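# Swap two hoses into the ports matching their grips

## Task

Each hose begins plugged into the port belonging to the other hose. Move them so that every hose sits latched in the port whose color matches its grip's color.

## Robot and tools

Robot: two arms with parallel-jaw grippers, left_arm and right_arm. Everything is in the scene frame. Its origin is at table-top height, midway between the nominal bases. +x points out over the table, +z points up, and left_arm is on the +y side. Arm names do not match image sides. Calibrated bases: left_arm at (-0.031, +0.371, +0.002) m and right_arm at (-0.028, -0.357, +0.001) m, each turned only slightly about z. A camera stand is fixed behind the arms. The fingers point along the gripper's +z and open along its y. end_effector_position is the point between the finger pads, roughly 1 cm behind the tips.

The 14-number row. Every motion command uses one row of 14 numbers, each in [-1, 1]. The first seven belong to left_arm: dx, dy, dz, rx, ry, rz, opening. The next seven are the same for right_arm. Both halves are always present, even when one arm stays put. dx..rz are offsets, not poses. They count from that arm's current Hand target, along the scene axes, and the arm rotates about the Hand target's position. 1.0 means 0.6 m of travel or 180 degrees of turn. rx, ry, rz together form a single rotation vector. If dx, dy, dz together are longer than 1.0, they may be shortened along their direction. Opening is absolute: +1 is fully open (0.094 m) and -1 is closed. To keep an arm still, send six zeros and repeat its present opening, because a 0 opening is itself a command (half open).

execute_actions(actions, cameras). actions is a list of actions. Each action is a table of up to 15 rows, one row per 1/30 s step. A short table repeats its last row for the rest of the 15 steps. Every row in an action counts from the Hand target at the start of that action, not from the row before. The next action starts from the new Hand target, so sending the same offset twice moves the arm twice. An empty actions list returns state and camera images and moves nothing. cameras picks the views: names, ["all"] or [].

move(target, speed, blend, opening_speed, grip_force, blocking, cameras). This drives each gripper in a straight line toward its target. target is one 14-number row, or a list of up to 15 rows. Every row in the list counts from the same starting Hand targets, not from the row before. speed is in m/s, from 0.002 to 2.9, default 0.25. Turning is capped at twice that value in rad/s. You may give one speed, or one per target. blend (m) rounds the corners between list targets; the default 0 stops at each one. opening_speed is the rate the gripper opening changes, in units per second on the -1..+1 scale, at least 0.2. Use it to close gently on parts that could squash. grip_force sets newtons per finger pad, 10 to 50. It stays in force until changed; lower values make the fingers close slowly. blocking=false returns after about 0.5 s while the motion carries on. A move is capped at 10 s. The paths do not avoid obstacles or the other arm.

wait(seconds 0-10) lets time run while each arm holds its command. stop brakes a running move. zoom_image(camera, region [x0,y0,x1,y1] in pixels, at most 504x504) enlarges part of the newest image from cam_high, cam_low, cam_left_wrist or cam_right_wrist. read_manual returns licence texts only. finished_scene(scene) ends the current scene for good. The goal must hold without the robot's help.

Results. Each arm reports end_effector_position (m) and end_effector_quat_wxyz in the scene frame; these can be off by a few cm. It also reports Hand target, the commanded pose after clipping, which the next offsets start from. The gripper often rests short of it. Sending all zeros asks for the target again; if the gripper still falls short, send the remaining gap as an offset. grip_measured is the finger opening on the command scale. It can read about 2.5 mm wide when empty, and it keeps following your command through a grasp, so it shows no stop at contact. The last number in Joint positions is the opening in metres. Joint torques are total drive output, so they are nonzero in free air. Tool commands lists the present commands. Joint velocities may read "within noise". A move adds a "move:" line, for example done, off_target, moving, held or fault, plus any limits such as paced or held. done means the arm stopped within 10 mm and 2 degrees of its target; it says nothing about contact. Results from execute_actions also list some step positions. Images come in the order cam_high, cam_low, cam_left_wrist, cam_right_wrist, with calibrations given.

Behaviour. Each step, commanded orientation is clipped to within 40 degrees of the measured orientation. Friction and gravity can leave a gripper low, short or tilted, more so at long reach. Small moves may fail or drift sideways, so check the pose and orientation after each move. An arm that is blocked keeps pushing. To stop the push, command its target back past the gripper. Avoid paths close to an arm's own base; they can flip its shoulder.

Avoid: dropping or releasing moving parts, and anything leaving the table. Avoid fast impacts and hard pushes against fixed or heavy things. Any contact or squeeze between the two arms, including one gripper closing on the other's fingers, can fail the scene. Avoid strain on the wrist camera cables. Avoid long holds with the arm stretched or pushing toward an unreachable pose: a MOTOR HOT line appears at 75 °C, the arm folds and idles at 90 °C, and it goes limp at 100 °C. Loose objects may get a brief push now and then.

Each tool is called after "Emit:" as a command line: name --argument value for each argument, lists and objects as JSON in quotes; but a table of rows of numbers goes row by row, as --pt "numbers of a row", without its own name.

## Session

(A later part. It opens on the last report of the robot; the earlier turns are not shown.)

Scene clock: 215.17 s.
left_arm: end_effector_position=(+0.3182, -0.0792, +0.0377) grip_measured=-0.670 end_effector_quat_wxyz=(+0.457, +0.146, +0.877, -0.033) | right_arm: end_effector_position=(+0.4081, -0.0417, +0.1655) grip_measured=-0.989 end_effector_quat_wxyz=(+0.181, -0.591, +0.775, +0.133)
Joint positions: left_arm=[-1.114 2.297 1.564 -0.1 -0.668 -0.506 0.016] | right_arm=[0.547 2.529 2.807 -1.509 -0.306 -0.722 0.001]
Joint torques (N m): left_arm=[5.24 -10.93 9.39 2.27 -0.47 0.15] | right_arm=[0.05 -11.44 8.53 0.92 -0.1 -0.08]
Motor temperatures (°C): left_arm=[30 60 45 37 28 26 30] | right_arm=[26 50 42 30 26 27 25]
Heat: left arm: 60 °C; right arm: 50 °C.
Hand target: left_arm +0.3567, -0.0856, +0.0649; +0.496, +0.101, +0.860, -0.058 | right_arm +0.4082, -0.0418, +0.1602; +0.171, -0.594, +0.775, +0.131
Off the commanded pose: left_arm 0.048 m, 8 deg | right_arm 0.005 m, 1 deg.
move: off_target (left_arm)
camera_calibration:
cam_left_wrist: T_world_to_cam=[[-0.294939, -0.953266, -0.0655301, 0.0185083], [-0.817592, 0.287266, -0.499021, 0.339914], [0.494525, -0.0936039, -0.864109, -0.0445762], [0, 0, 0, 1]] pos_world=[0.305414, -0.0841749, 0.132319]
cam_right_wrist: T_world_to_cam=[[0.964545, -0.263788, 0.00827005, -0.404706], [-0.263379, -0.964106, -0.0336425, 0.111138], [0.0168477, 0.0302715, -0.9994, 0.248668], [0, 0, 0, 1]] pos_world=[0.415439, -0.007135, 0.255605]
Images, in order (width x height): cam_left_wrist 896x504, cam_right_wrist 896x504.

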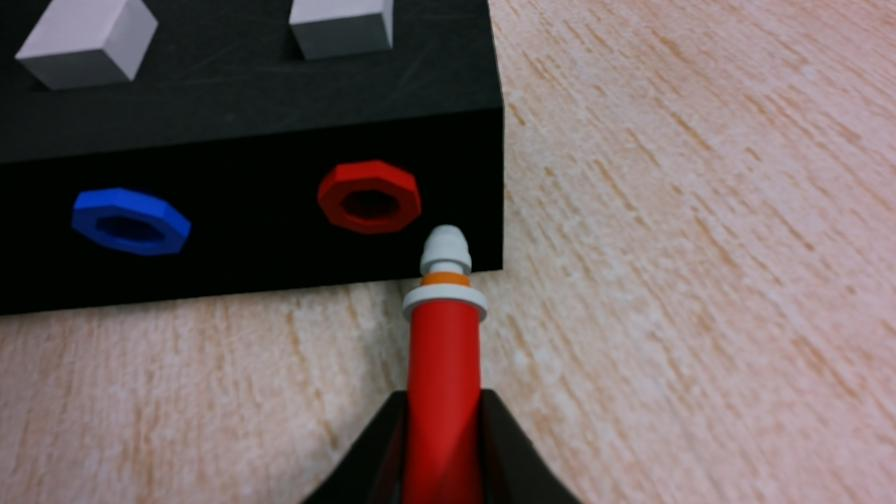

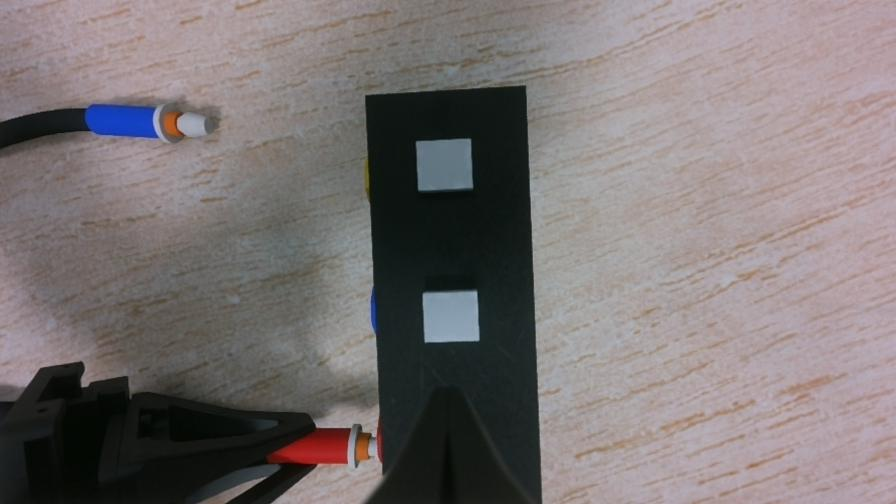

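Emit:
move --pt "-0.095 0.023 0.003 0 0 0 -0.85 0 0 0 0 0 0 -1" --pt "-0.068 0.0165 0.003 0 0 0 -0.85 0 0 0 0 0 0 -1" --speed 0.06 --cameras '["cam_left_wrist","cam_right_wrist"]'

Emit:
zoom_image --camera "cam_left_wrist" --region '[330, 120, 560, 350]'

Emit:
zoom_image --camera "cam_right_wrist" --region '[180, 360, 420, 490]'

Scene clock: 221.63 s.
left_arm: end_effector_position=(+0.3066, -0.0642, +0.0399) grip_measured=-0.670 end_effector_quat_wxyz=(+0.479, +0.114, +0.870, -0.033) | right_arm: end_effector_position=(+0.4081, -0.0417, +0.1655) grip_measured=-0.989 end_effector_quat_wxyz=(+0.181, -0.591, +0.775, +0.133)
Joint positions: left_arm=[-1.138 2.247 1.449 -0.019 -0.739 -0.561 0.016] | right_arm=[0.547 2.529 2.807 -1.509 -0.306 -0.722 0.001]
Joint torques (N m): left_arm=[1.25 -13 7.91 1.66 -0.2 0.12] | right_arm=[0.06 -11.43 8.51 0.92 -0.1 -0.07]
Motor temperatures (°C): left_arm=[31 61 46 37 28 26 30] | right_arm=[26 50 42 30 26 27 25]
Heat: left arm: 61 °C; right arm: 50 °C.
Hand target: left_arm +0.3159, -0.0757, +0.0668; +0.496, +0.101, +0.860, -0.058 | right_arm +0.4082, -0.0418, +0.1602; +0.171, -0.594, +0.775, +0.131
Off the commanded pose: left_arm 0.031 m, 4 deg | right_arm 0.005 m, 1 deg.
move: off_target (left_arm)
camera_calibration:
cam_left_wrist: T_world_to_cam=[[-0.239392, -0.969953, -0.0433905, 0.0105479], [-0.808731, 0.223931, -0.543884, 0.322164], [0.537258, -0.0951101, -0.838038, -0.0497208], [0, 0, 0, 1]] pos_world=[0.289782, -0.0666407, 0.13401]
cam_right_wrist: T_world_to_cam=[[0.964545, -0.263788, 0.00827005, -0.404706], [-0.263379, -0.964106, -0.0336425, 0.111138], [0.0168477, 0.0302715, -0.9994, 0.248668], [0, 0, 0, 1]] pos_world=[0.415439, -0.007135, 0.255605]
Images, in order (width x height): cam_left_wrist 896x504, cam_right_wrist 896x504.

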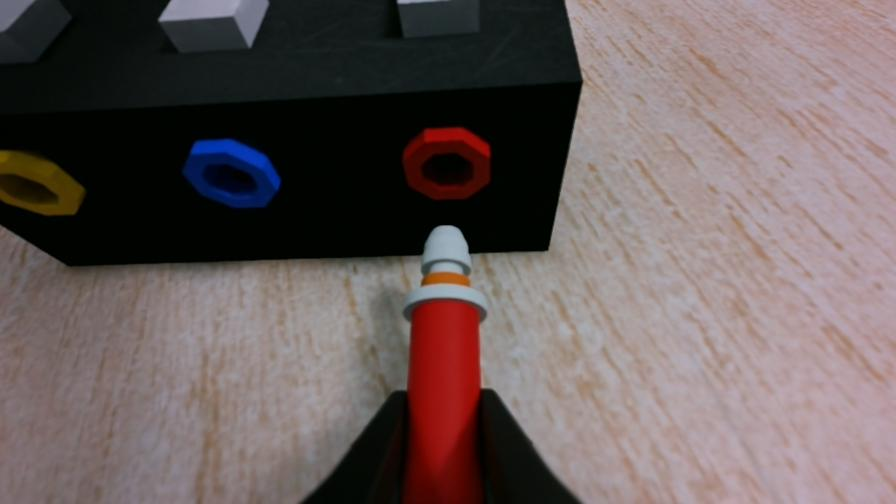

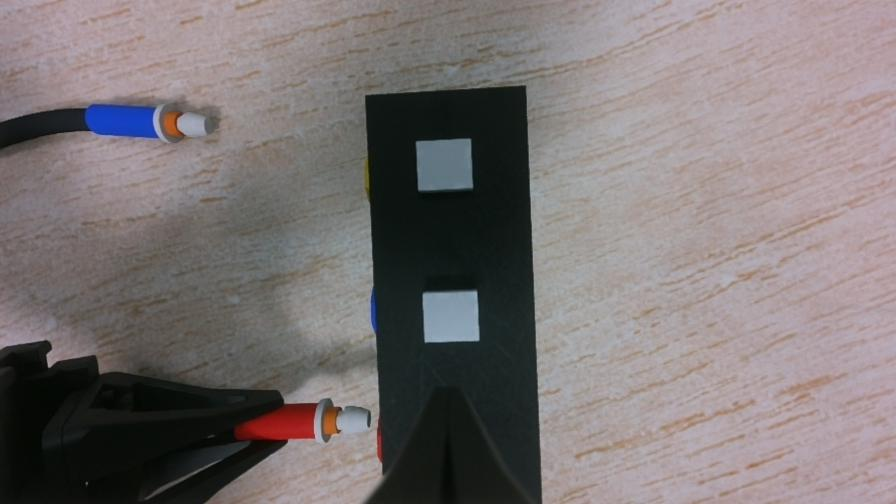

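Scaled by 2.191.

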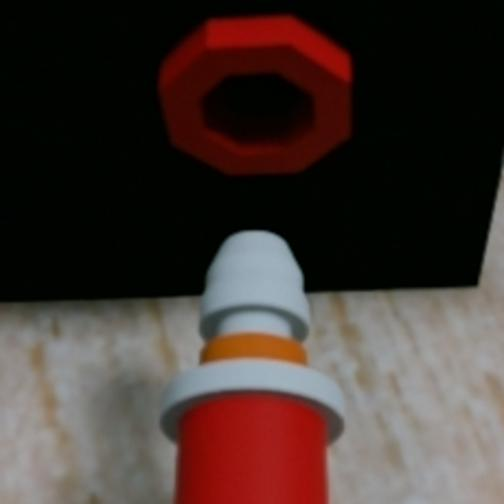

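Scaled by 2.100.

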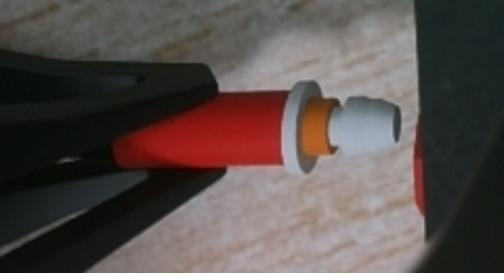

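Emit:
move --pt "-0.013 0.003 0.035 0 0 0 -0.85 0 0 0 0 0 0 -1" --pt "-0.01 0.0025 0.002 0 0 0 -0.85 0 0 0 0 0 0 -1" --speed 0.06 --cameras '["cam_left_wrist","cam_right_wrist"]'

Emit:
zoom_image --camera "cam_left_wrist" --region '[330, 120, 560, 350]'

Emit:
zoom_image --camera "cam_right_wrist" --region '[180, 360, 420, 490]'

Scene clock: 240.13 s.
left_arm: end_effector_position=(+0.3076, -0.0663, +0.0545) grip_measured=-0.670 end_effector_quat_wxyz=(+0.484, +0.110, +0.867, -0.041) | right_arm: end_effector_position=(+0.4081, -0.0417, +0.1655) grip_measured=-0.989 end_effector_quat_wxyz=(+0.181, -0.591, +0.775, +0.133)
Joint positions: left_arm=[-1.138 2.222 1.458 -0.032 -0.739 -0.561 0.016] | right_arm=[0.547 2.529 2.807 -1.509 -0.306 -0.722 0.001]
Joint torques (N m): left_arm=[0.18 -11.81 6.32 1.74 -0.28 0.03] | right_arm=[0.06 -11.41 8.53 0.91 -0.1 -0.08]
Motor temperatures (°C): left_arm=[30 67 45 37 28 26 30] | right_arm=[26 51 42 30 26 27 25]
Heat: left arm: 67 °C; right arm: 51 °C.
Hand target: left_arm +0.3099, -0.0743, +0.0680; +0.496, +0.101, +0.860, -0.058 | right_arm +0.4082, -0.0418, +0.1602; +0.171, -0.594, +0.775, +0.131
Off the commanded pose: left_arm 0.016 m, 3 deg | right_arm 0.005 m, 1 deg.
move: off_target (left_arm)
camera_calibration:
cam_left_wrist: T_world_to_cam=[[-0.239283, -0.970578, -0.0268557, 0.00844831], [-0.803527, 0.213474, -0.555673, 0.329739], [0.545057, -0.111384, -0.830967, -0.0420561], [0, 0, 0, 1]] pos_world=[0.289899, -0.0668754, 0.148507]
cam_right_wrist: T_world_to_cam=[[0.964545, -0.263788, 0.00827005, -0.404706], [-0.263379, -0.964106, -0.0336425, 0.111138], [0.0168477, 0.0302715, -0.9994, 0.248668], [0, 0, 0, 1]] pos_world=[0.415439, -0.007135, 0.255605]
Images, in order (width x height): cam_left_wrist 896x504, cam_right_wrist 896x504.

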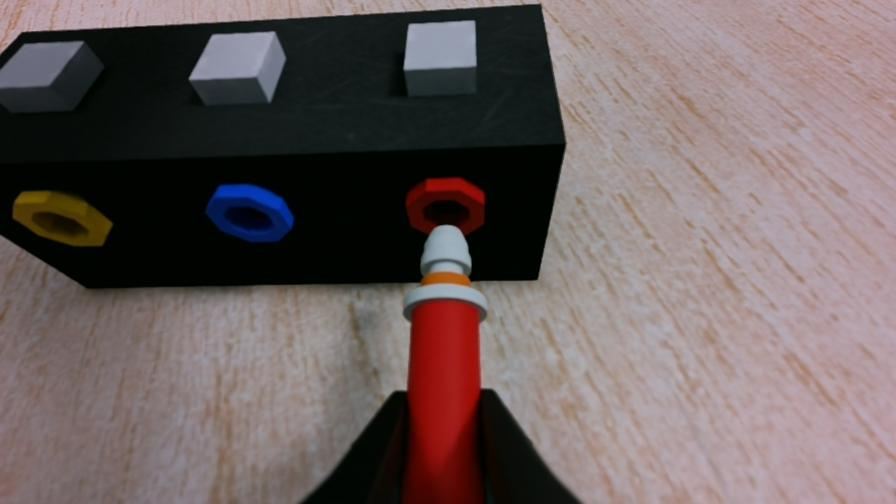

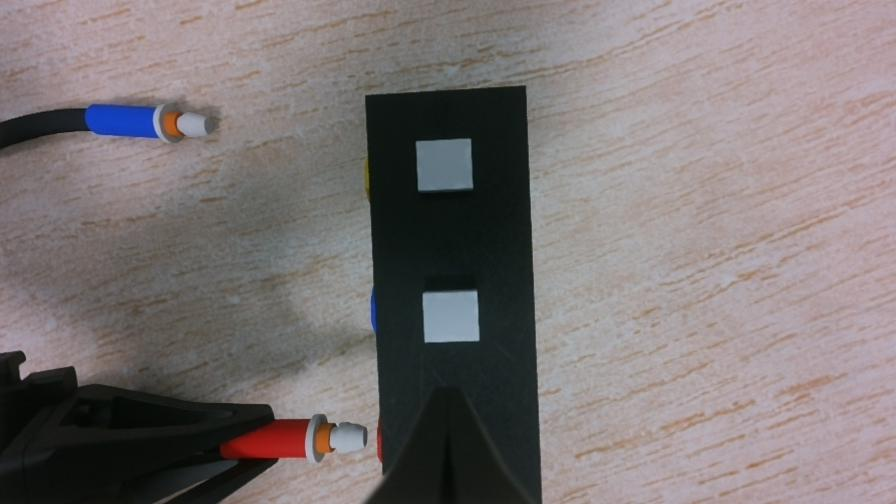

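Scaled by 2.191.

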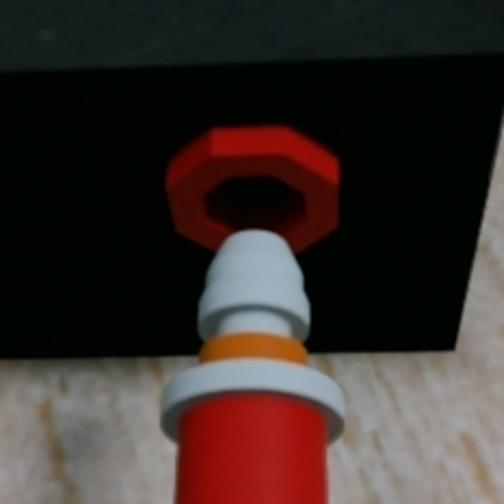

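Scaled by 2.100.

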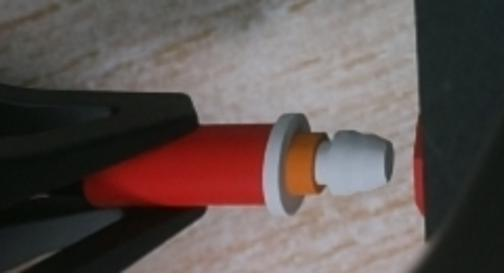

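Emit:
move --target '[0.0133,-0.0033,0.006,0,0,0,-0.85,0,0,0,0,0,0,-1]' --speed 0.04 --cameras '["cam_left_wrist","cam_right_wrist"]'

Emit:
zoom_image --camera "cam_left_wrist" --region '[330, 120, 560, 350]'

Emit:
zoom_image --camera "cam_right_wrist" --region '[180, 360, 420, 490]'

Scene clock: 246.20 s.
left_arm: end_effector_position=(+0.3099, -0.0674, +0.0573) grip_measured=-0.670 end_effector_quat_wxyz=(+0.486, +0.108, +0.866, -0.043) | right_arm: end_effector_position=(+0.4081, -0.0417, +0.1655) grip_measured=-0.989 end_effector_quat_wxyz=(+0.181, -0.591, +0.775, +0.133)
Joint positions: left_arm=[-1.135 2.222 1.466 -0.031 -0.737 -0.557 0.016] | right_arm=[0.547 2.529 2.807 -1.509 -0.306 -0.722 0.001]
Joint torques (N m): left_arm=[1.21 -11.12 8.03 1.65 -0.18 0.12] | right_arm=[0.05 -11.43 8.54 0.91 -0.1 -0.07]
Motor temperatures (°C): left_arm=[30 68 45 37 28 26 30] | right_arm=[26 51 42 29 26 27 25]
Heat: left arm: 68 °C; right arm: 51 °C.
Hand target: left_arm +0.3180, -0.0762, +0.0716; +0.496, +0.101, +0.860, -0.058 | right_arm +0.4082, -0.0418, +0.1602; +0.171, -0.594, +0.775, +0.131
Off the commanded pose: left_arm 0.019 m, 2 deg | right_arm 0.005 m, 1 deg.
move: off_target (left_arm)
camera_calibration:
cam_left_wrist: T_world_to_cam=[[-0.238868, -0.970792, -0.0224634, 0.0076118], [-0.801913, 0.210255, -0.559221, 0.332885], [0.54761, -0.115566, -0.828715, -0.0422591], [0, 0, 0, 1]] pos_world=[0.291904, -0.0674848, 0.151306]
cam_right_wrist: T_world_to_cam=[[0.964545, -0.263788, 0.00827005, -0.404706], [-0.263379, -0.964106, -0.0336425, 0.111138], [0.0168477, 0.0302715, -0.9994, 0.248668], [0, 0, 0, 1]] pos_world=[0.415439, -0.007135, 0.255605]
Images, in order (width x height): cam_left_wrist 896x504, cam_right_wrist 896x504.

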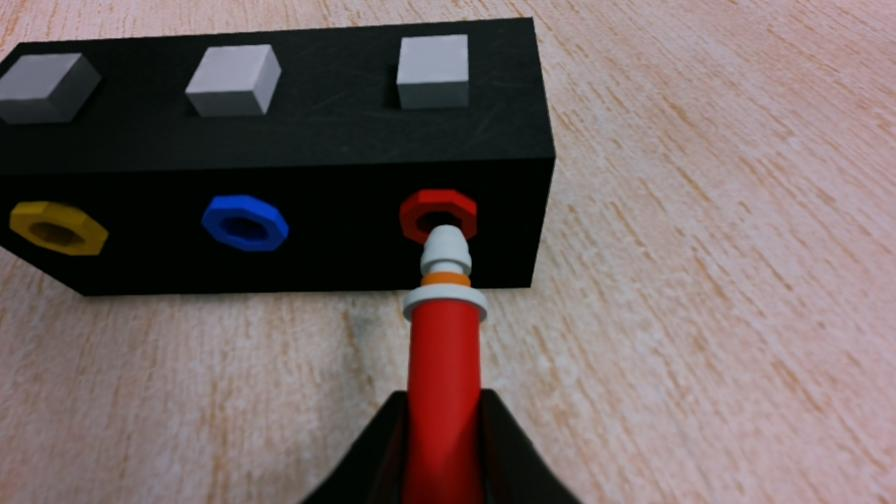

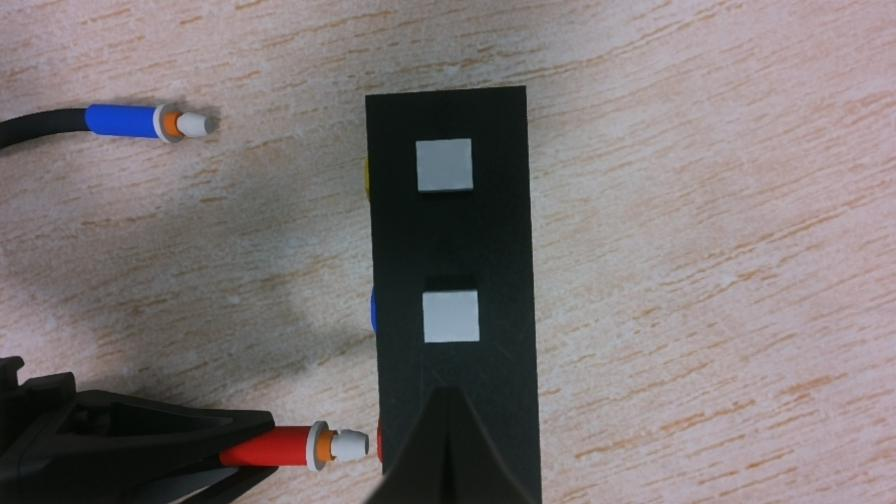

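Scaled by 2.191.

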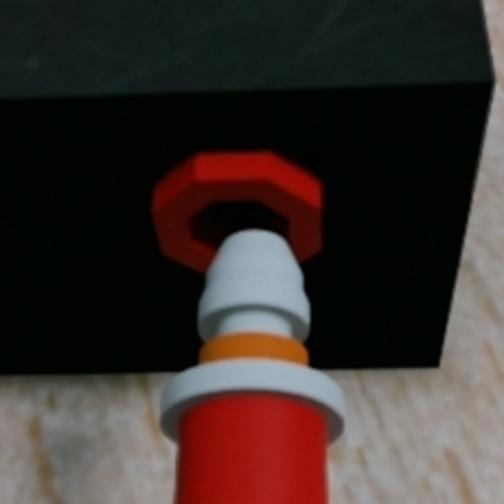

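Scaled by 2.100.

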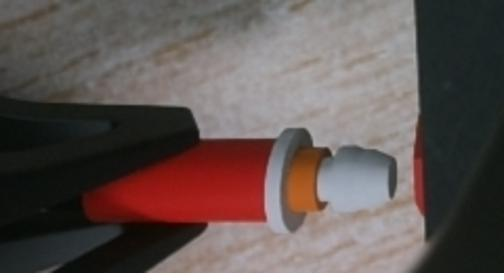

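Emit:
move --pt "0.01 0.004 0.001 0 0 0 -0.85 0 0 0 0 0 0 -1" --pt "0.027 -0.0005 0.002 0 0 0 -0.85 0 0 0 0 0 0 -1" --speed 0.04 --cameras '["cam_left_wrist","cam_right_wrist"]'

Emit:
zoom_image --camera "cam_left_wrist" --region '[330, 120, 560, 350]'

Emit:
zoom_image --camera "cam_right_wrist" --region '[180, 360, 420, 490]'

Scene clock: 253.37 s.
left_arm: end_effector_position=(+0.3224, -0.0673, +0.0557) grip_measured=-0.670 end_effector_quat_wxyz=(+0.479, +0.114, +0.869, -0.041) | right_arm: end_effector_position=(+0.4081, -0.0417, +0.1655) grip_measured=-0.989 end_effector_quat_wxyz=(+0.181, -0.591, +0.775, +0.133)
Joint positions: left_arm=[-1.106 2.24 1.501 -0.045 -0.706 -0.531 0.015] | right_arm=[0.547 2.529 2.807 -1.509 -0.306 -0.722 0.001]
Joint torques (N m): left_arm=[1.46 -11.1 8.32 1.8 -0.27 0.12] | right_arm=[0.05 -11.43 8.53 0.92 -0.1 -0.07]
Motor temperatures (°C): left_arm=[30 69 45 37 28 26 30] | right_arm=[26 51 43 29 26 27 25]
Heat: left arm: 69 °C; right arm: 51 °C.
Hand target: left_arm +0.3341, -0.0765, +0.0729; +0.496, +0.101, +0.860, -0.058 | right_arm +0.4082, -0.0418, +0.1602; +0.171, -0.594, +0.775, +0.131
Off the commanded pose: left_arm 0.023 m, 3 deg | right_arm 0.005 m, 1 deg.
move: off_target (left_arm)
camera_calibration:
cam_left_wrist: T_world_to_cam=[[-0.247348, -0.968499, -0.0287988, 0.0139318], [-0.807963, 0.222571, -0.545581, 0.344017], [0.534804, -0.11168, -0.837563, -0.0455881], [0, 0, 0, 1]] pos_world=[0.30578, -0.0681667, 0.149908]
cam_right_wrist: T_world_to_cam=[[0.964545, -0.263788, 0.00827005, -0.404706], [-0.263379, -0.964106, -0.0336425, 0.111138], [0.0168477, 0.0302715, -0.9994, 0.248668], [0, 0, 0, 1]] pos_world=[0.415439, -0.007135, 0.255605]
Images, in order (width x height): cam_left_wrist 896x504, cam_right_wrist 896x504.

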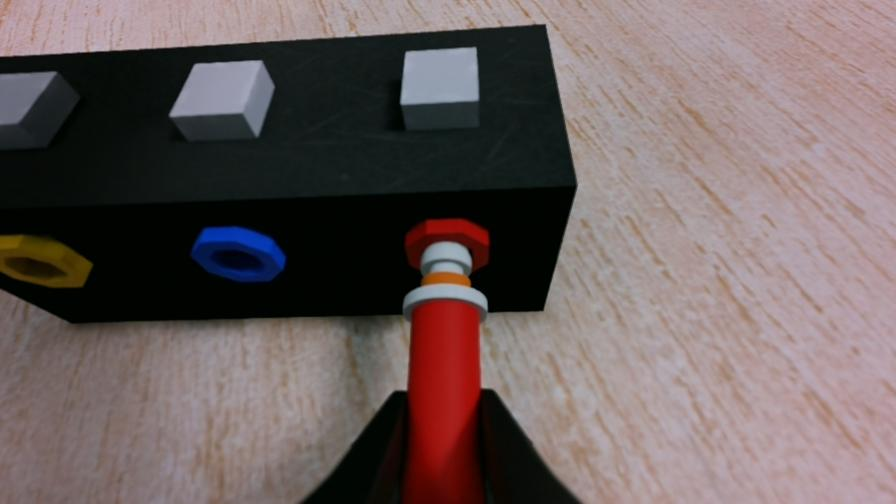

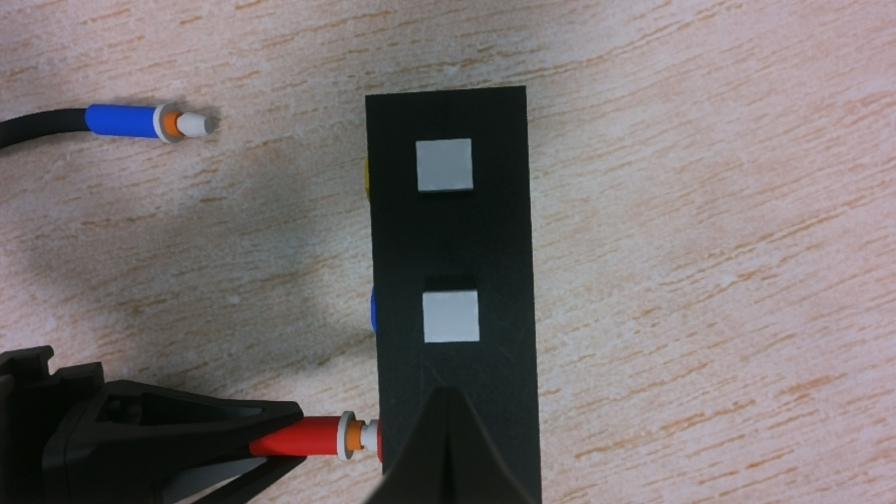

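Scaled by 2.191.

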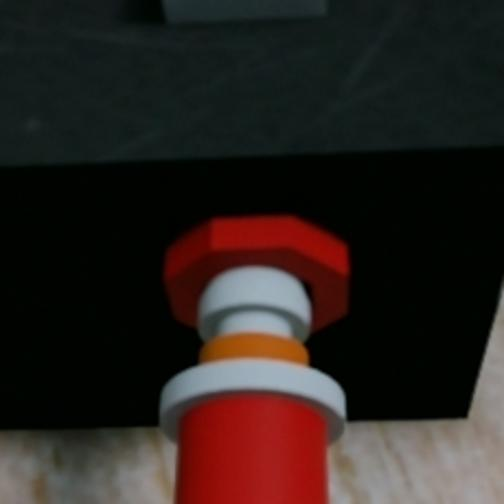

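Scaled by 2.100.

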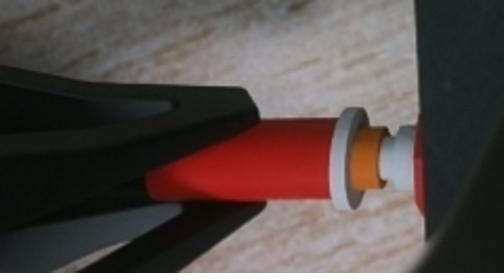

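Emit:
move --target '[0.073,-0.019,0.004,0,0,0,-0.85,0,0,0,0,0,0,-1]' --speed 0.05 --cameras '["cam_left_wrist","cam_right_wrist"]'

Emit:
zoom_image --camera "cam_left_wrist" --region '[330, 120, 560, 350]'

Emit:
zoom_image --camera "cam_right_wrist" --region '[180, 360, 420, 490]'

Scene clock: 258.67 s.
left_arm: end_effector_position=(+0.3314, -0.0694, +0.0553) grip_measured=-0.670 end_effector_quat_wxyz=(+0.459, +0.144, +0.877, -0.003) | right_arm: end_effector_position=(+0.4081, -0.0417, +0.1655) grip_measured=-0.989 end_effector_quat_wxyz=(+0.181, -0.591, +0.775, +0.133)
Joint positions: left_arm=[-1.093 2.286 1.627 -0.198 -0.701 -0.485 0.015] | right_arm=[0.547 2.529 2.807 -1.509 -0.306 -0.722 0.001]
Joint torques (N m): left_arm=[6.57 -9.26 10.02 2.79 0.18 0.25] | right_arm=[0.06 -11.45 8.51 0.91 -0.1 -0.07]
Motor temperatures (°C): left_arm=[30 67 45 38 28 26 30] | right_arm=[26 51 43 29 26 27 25]
Heat: left arm: 67 °C; right arm: 51 °C.
Hand target: left_arm +0.3779, -0.0879, +0.0751; +0.496, +0.101, +0.860, -0.058 | right_arm +0.4082, -0.0418, +0.1602; +0.171, -0.594, +0.775, +0.131
Off the commanded pose: left_arm 0.054 m, 9 deg | right_arm 0.005 m, 1 deg.
move: off_target (left_arm)
camera_calibration:
cam_left_wrist: T_world_to_cam=[[-0.263982, -0.957367, -0.117309, 0.0251566], [-0.819655, 0.286774, -0.495909, 0.357193], [0.508409, -0.0347582, -0.860414, -0.0356288], [0, 0, 0, 1]] pos_world=[0.31753, -0.0795882, 0.149431]
cam_right_wrist: T_world_to_cam=[[0.964545, -0.263788, 0.00827005, -0.404706], [-0.263379, -0.964106, -0.0336425, 0.111138], [0.0168477, 0.0302715, -0.9994, 0.248668], [0, 0, 0, 1]] pos_world=[0.415439, -0.007135, 0.255605]
Images, in order (width x height): cam_left_wrist 896x504, cam_right_wrist 896x504.

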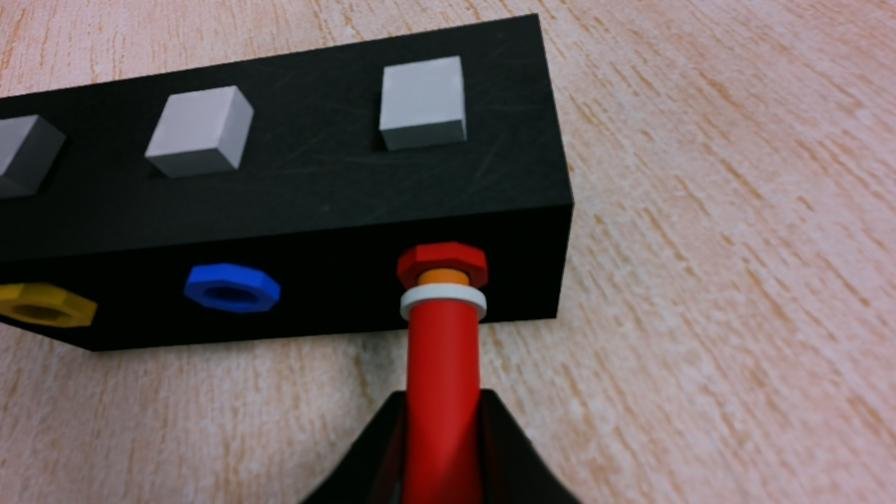

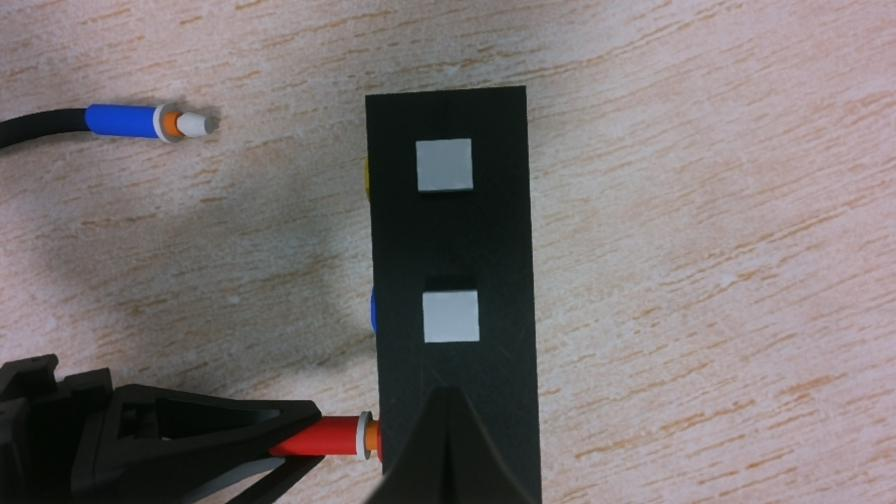

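Scaled by 2.191.

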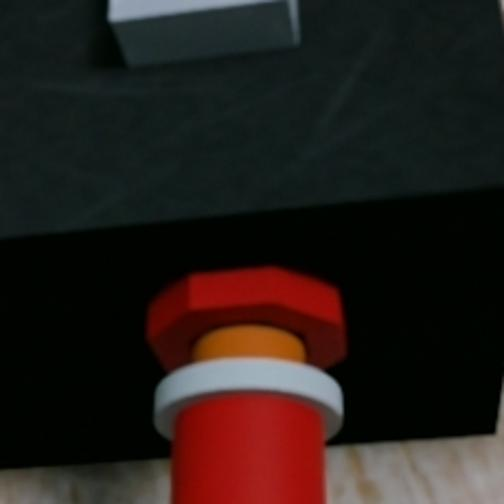

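Scaled by 2.100.

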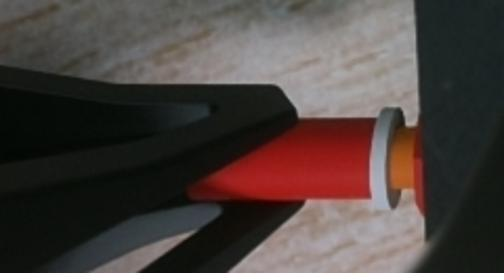

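Emit:
move --target '[0.08,-0.012,0.0,0,0,0,-0.85,0,0,0,0,0,0,-1]' --speed 0.08 --cameras '["cam_left_wrist","cam_right_wrist"]'

Emit:
zoom_image --camera "cam_right_wrist" --region '[180, 360, 420, 490]'

Scene clock: 263.83 s.
left_arm: end_effector_position=(+0.3389, -0.0696, +0.0540) grip_measured=-0.670 end_effector_quat_wxyz=(+0.420, +0.175, +0.890, +0.019) | right_arm: end_effector_position=(+0.4081, -0.0417, +0.1655) grip_measured=-0.989 end_effector_quat_wxyz=(+0.181, -0.591, +0.775, +0.133)
Joint positions: left_arm=[-1.067 2.328 1.761 -0.377 -0.644 -0.451 0.015] | right_arm=[0.547 2.529 2.807 -1.509 -0.306 -0.722 0.001]
Joint torques (N m): left_arm=[10.74 -7.98 10.5 3.73 -0.02 0.36] | right_arm=[0.03 -11.41 8.51 0.91 -0.1 -0.08]
Motor temperatures (°C): left_arm=[31 66 46 40 28 26 30] | right_arm=[26 51 43 29 26 27 25]
Heat: left arm: 66 °C; right arm: 51 °C.
Hand target: left_arm +0.4258, -0.0952, +0.0750; +0.496, +0.101, +0.860, -0.058 | right_arm +0.4082, -0.0418, +0.1602; +0.171, -0.594, +0.775, +0.131
Off the commanded pose: left_arm 0.093 m, 15 deg | right_arm 0.005 m, 1 deg.
move: off_target (left_arm)
camera_calibration:
cam_left_wrist: T_world_to_cam=[[-0.30436, -0.937034, -0.171265, 0.0448774], [-0.844016, 0.348635, -0.407542, 0.370425], [0.44159, 0.0205111, -0.896983, -0.012016], [0, 0, 0, 1]] pos_world=[0.33161, -0.0868448, 0.147872]
cam_right_wrist: T_world_to_cam=[[0.964545, -0.263788, 0.00827005, -0.404706], [-0.263379, -0.964106, -0.0336425, 0.111138], [0.0168477, 0.0302715, -0.9994, 0.248668], [0, 0, 0, 1]] pos_world=[0.415439, -0.007135, 0.255605]
Images, in order (width x height): cam_left_wrist 896x504, cam_right_wrist 896x504.

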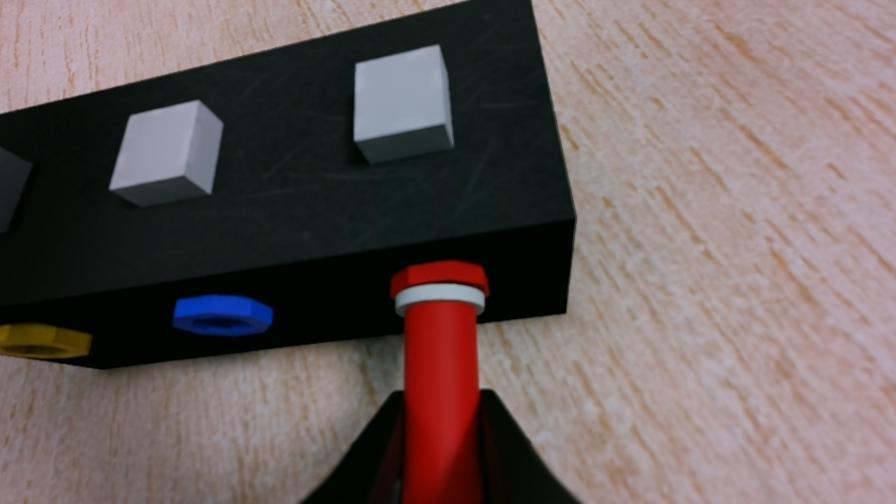

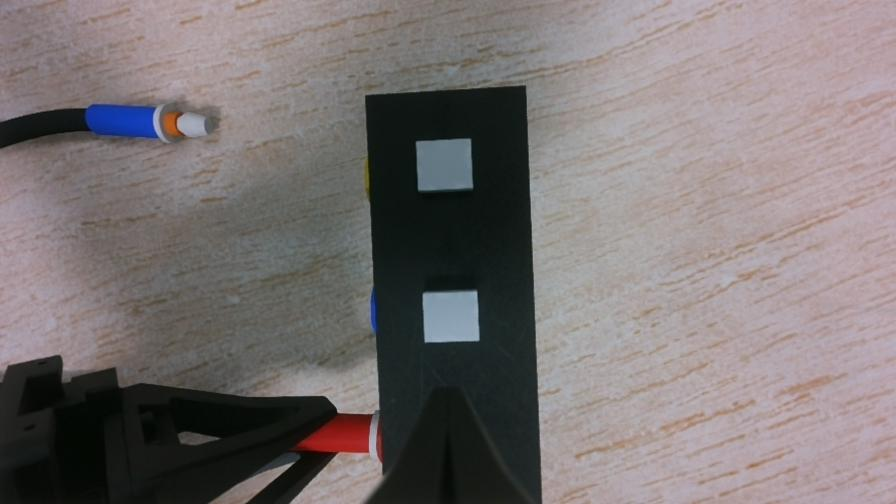

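Scaled by 2.100.

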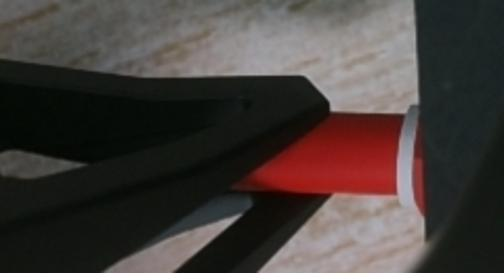

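Emit:
move --target '[-0.178,0.042,-0.008,0,0,0,-0.85,0,0,0,0,0,0,-1]' --speed 0.12 --cameras '["cam_left_wrist","cam_right_wrist"]'

Scene clock: 268.03 s.
left_arm: end_effector_position=(+0.3315, -0.0738, +0.0522) grip_measured=-0.670 end_effector_quat_wxyz=(+0.489, +0.110, +0.863, -0.061) | right_arm: end_effector_position=(+0.4081, -0.0417, +0.1655) grip_measured=-0.989 end_effector_quat_wxyz=(+0.181, -0.591, +0.775, +0.133)
Joint positions: left_arm=[-1.093 2.266 1.496 0.044 -0.686 -0.51 0.015] | right_arm=[0.547 2.529 2.807 -1.509 -0.306 -0.722 0.001]
Joint torques (N m): left_arm=[-1.91 -15.53 3.69 1.27 -0.66 -0.23] | right_arm=[0.05 -11.44 8.53 0.92 -0.09 -0.07]
Motor temperatures (°C): left_arm=[31 66 47 42 28 26 30] | right_arm=[26 52 43 29 26 27 25]
Heat: left arm: 66 °C; right arm: 52 °C.
Hand target: left_arm +0.3192, -0.0699, +0.0704; +0.496, +0.101, +0.860, -0.058 | right_arm +0.4082, -0.0418, +0.1602; +0.171, -0.594, +0.775, +0.131
Off the commanded pose: left_arm 0.022 m, 1 deg | right_arm 0.005 m, 1 deg.
move: off_target (left_arm)
camera_calibration:
cam_left_wrist: T_world_to_cam=[[-0.258323, -0.966036, 0.00656348, 0.0116583], [-0.794601, 0.208607, -0.570168, 0.346763], [0.549434, -0.152503, -0.821502, -0.0627303], [0, 0, 0, 1]] pos_world=[0.313016, -0.0706414, 0.146104]
cam_right_wrist: T_world_to_cam=[[0.964545, -0.263788, 0.00827005, -0.404706], [-0.263379, -0.964106, -0.0336425, 0.111138], [0.0168477, 0.0302715, -0.9994, 0.248668], [0, 0, 0, 1]] pos_world=[0.415439, -0.007135, 0.255605]
Images, in order (width x height): cam_left_wrist 896x504, cam_right_wrist 896x504.

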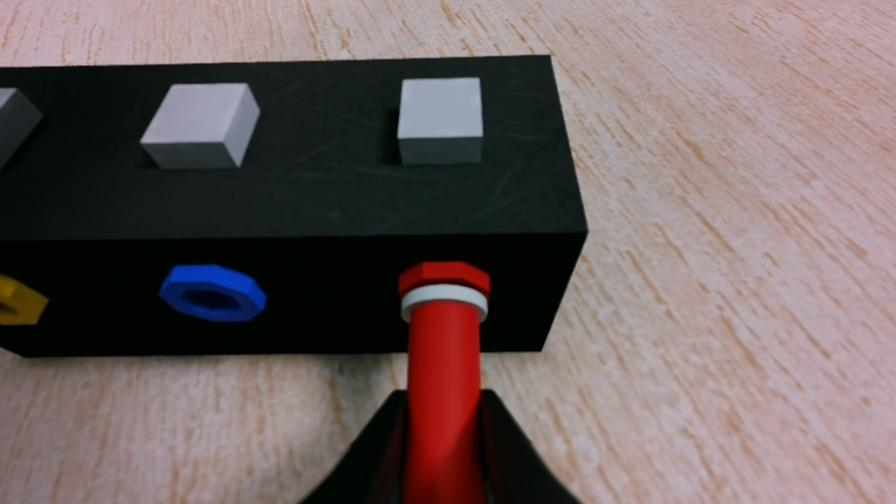

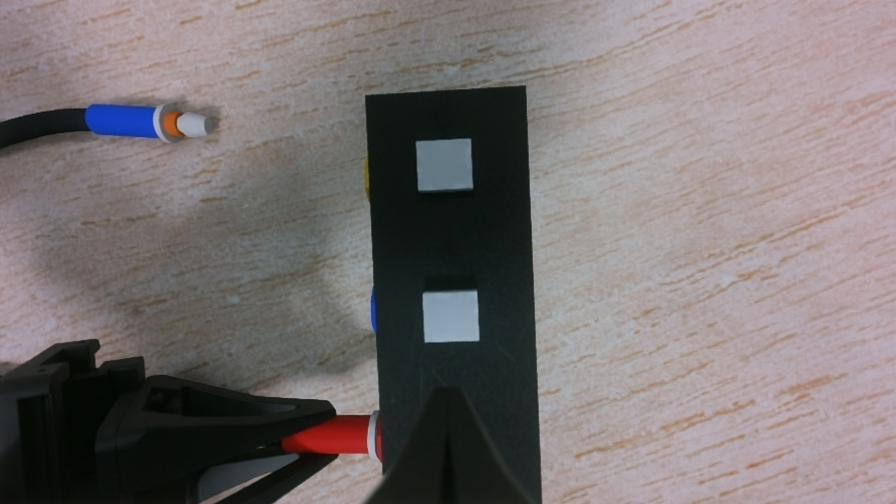

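Emit:
move --pt "0.017 -0.004 0 0 0 0 -0.85 0 0 0 0 0 0 -1" --pt "0.017 -0.004 0 0 0 0 -0.2 0 0 0 0 0 0 -1" --pt "-0.08 0.02 0.06 0 0 0 -0.2 0 0 0 0 0 0 -1" --pt "-0.085 0.04 0.13 0 0 0 -0.2 0 0 0 0 0 0 -1" --pt "-0.149 0.29 0.05 0 0 0 -0.1 0 0 0 0 0 0 -1" --speed '[0.1,0.1,0.1,0.15,0.2]' --blend '[0,0,0.01,0.03,0]' --cameras '["cam_left_wrist","cam_right_wrist"]'

Scene clock: 280.30 s.
left_arm: end_effector_position=(+0.2282, +0.1042, +0.0927) grip_measured=-0.102 end_effector_quat_wxyz=(+0.489, +0.105, +0.865, -0.046) | right_arm: end_effector_position=(+0.4081, -0.0417, +0.1655) grip_measured=-0.989 end_effector_quat_wxyz=(+0.181, -0.591, +0.775, +0.133)
Joint positions: left_arm=[-1.133 1.499 0.65 0.074 -0.74 -0.558 0.042] | right_arm=[0.547 2.529 2.807 -1.509 -0.306 -0.722 0.001]
Joint torques (N m): left_arm=[1.13 -7.15 4.48 1.72 -0.14 0.12] | right_arm=[0.08 -11.44 8.51 0.91 -0.1 -0.07]
Motor temperatures (°C): left_arm=[31 74 45 39 28 26 30] | right_arm=[26 52 43 29 26 27 25]
Heat: left arm: 74 °C; right arm: 52 °C. Fold the left arm in close to its base, or ease its load, before you think long.
Hand target: left_arm +0.2297, +0.1041, +0.1003; +0.496, +0.101, +0.860, -0.058 | right_arm +0.4082, -0.0418, +0.1602; +0.171, -0.594, +0.775, +0.131
Off the commanded pose: left_arm 0.008 m, 2 deg | right_arm 0.005 m, 1 deg.
MOTOR HOT: joint 2 (shoulder) of the left arm reports 74 °C; the controller's stop level is 90 °C. To cool a motor, set the load down, stop pushing, or move to a pose that needs little force.
move: done; blend cut to 0.0219 m at target 4; target 2's new opening was sent with left_arm's hand 0.018 m and 1 deg from that target
camera_calibration:
cam_left_wrist: T_world_to_cam=[[-0.235898, -0.971677, -0.0140232, 0.154086], [-0.798837, 0.202114, -0.566577, 0.251897], [0.553364, -0.122452, -0.823889, 0.0505228], [0, 0, 0, 1]] pos_world=[0.209616, 0.104997, 0.186505]
cam_right_wrist: T_world_to_cam=[[0.964545, -0.263788, 0.00827005, -0.404706], [-0.263379, -0.964106, -0.0336425, 0.111138], [0.0168477, 0.0302715, -0.9994, 0.248668], [0, 0, 0, 1]] pos_world=[0.415439, -0.007135, 0.255605]
Images, in order (width x height): cam_left_wrist 896x504, cam_right_wrist 896x504.

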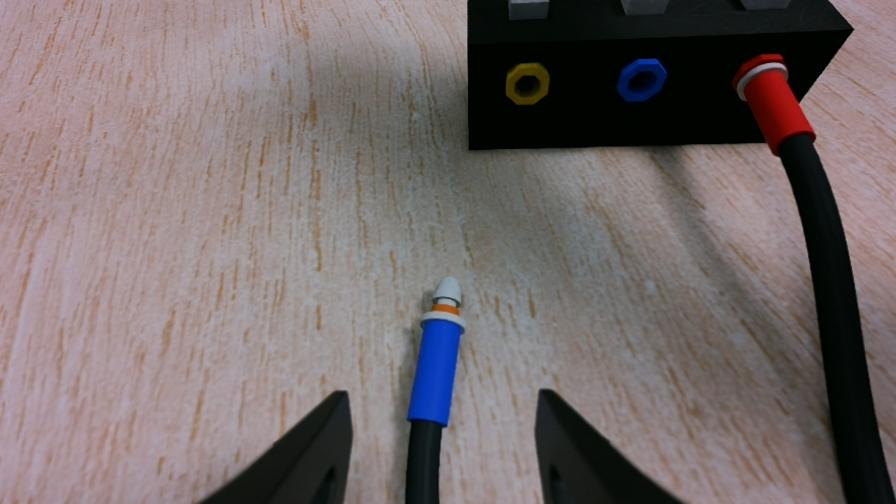

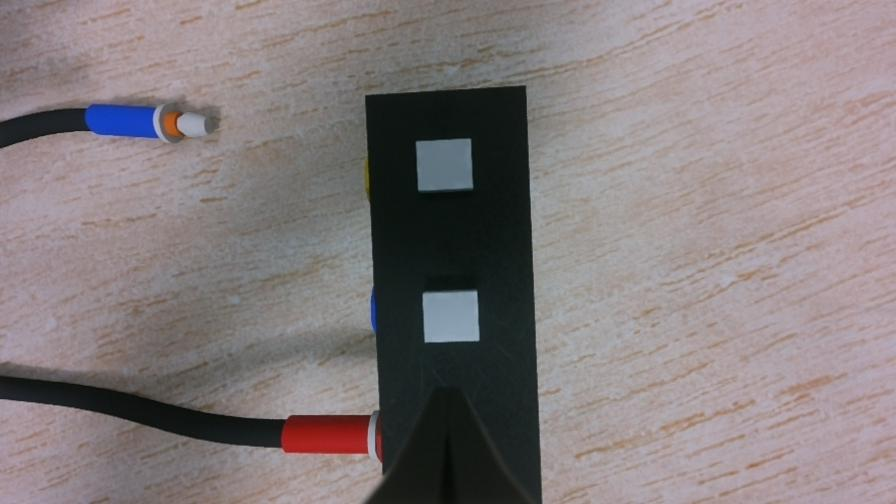

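Emit:
move --pt "0.0255 0 -0.083 0 0 -0.039 -0.1 0 0 0 0 0 0 -1" --pt "0.072 -0.012 -0.135 0 0 -0.039 -0.1 0 0 0 0 0 0 -1" --pt "0.072 -0.012 -0.135 0 0 -0.039 -0.85 0 0 0 0 0 0 -1" --speed '[0.15,0.08,0.08]' --blend '[0.01,0,0]' --cameras '["cam_left_wrist","cam_right_wrist"]'

Scene clock: 290.63 s.
left_arm: end_effector_position=(+0.2681, +0.1022, +0.0166) grip_measured=-0.669 end_effector_quat_wxyz=(+0.489, +0.151, +0.855, -0.083) | right_arm: end_effector_position=(+0.4081, -0.0417, +0.1655) grip_measured=-0.989 end_effector_quat_wxyz=(+0.181, -0.591, +0.775, +0.133)
Joint positions: left_arm=[-0.958 1.836 0.521 0.693 -0.51 -0.331 0.016] | right_arm=[0.547 2.529 2.807 -1.509 -0.306 -0.722 0.001]
Joint torques (N m): left_arm=[1.18 -5.64 5.15 1.81 0.05 0.13] | right_arm=[0.06 -11.44 8.51 0.92 -0.1 -0.08]
Motor temperatures (°C): left_arm=[31 67 45 39 28 26 29] | right_arm=[26 52 43 29 26 27 25]
Heat: left arm: 67 °C; right arm: 52 °C.
Hand target: left_arm +0.2730, +0.0968, +0.0194; +0.492, +0.154, +0.853, -0.089 | right_arm +0.4082, -0.0418, +0.1602; +0.171, -0.594, +0.775, +0.131
Off the commanded pose: left_arm 0.008 m, 1 deg | right_arm 0.005 m, 1 deg.
MOTOR HOT: cleared for the motors of the left arm.
move: done
camera_calibration:
cam_left_wrist: T_world_to_cam=[[-0.348665, -0.937242, 0.00325865, 0.186855], [-0.767501, 0.283521, -0.574941, 0.224591], [0.537935, -0.202963, -0.818188, -0.0221392], [0, 0, 0, 1]] pos_world=[0.249433, 0.106959, 0.110404]
cam_right_wrist: T_world_to_cam=[[0.964545, -0.263788, 0.00827005, -0.404706], [-0.263379, -0.964106, -0.0336425, 0.111138], [0.0168477, 0.0302715, -0.9994, 0.248668], [0, 0, 0, 1]] pos_world=[0.415439, -0.007135, 0.255605]
Images, in order (width x height): cam_left_wrist 896x504, cam_right_wrist 896x504.

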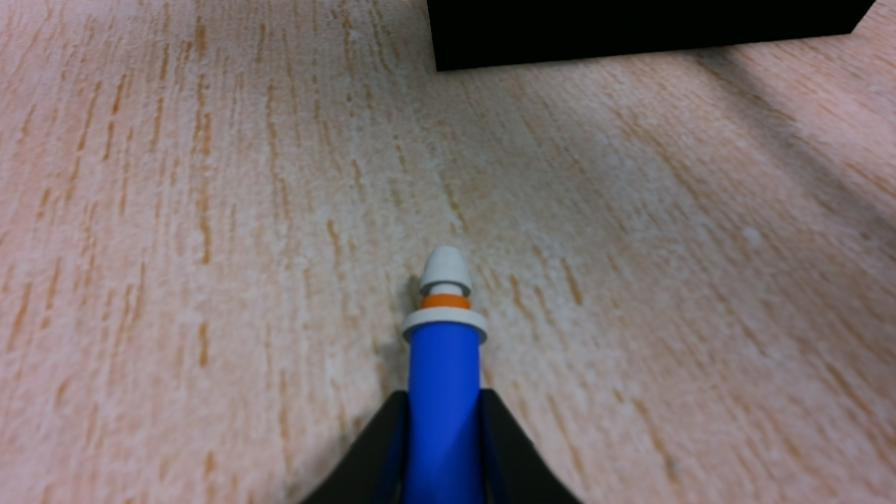

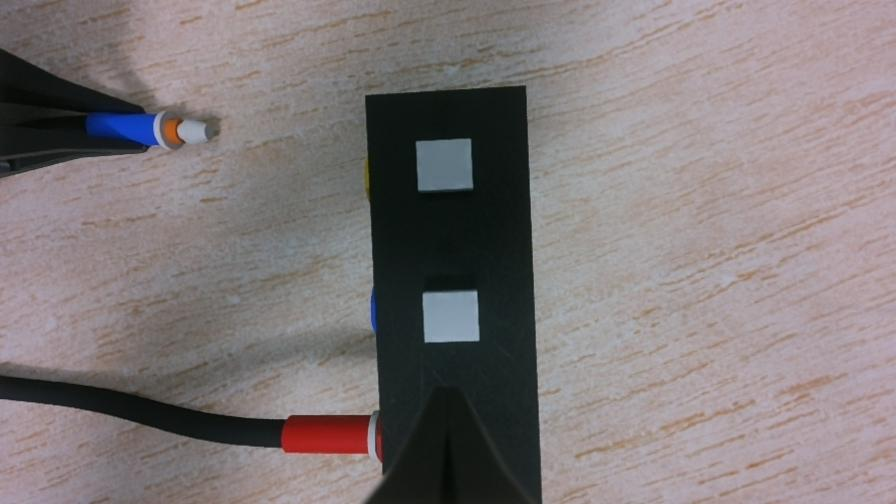

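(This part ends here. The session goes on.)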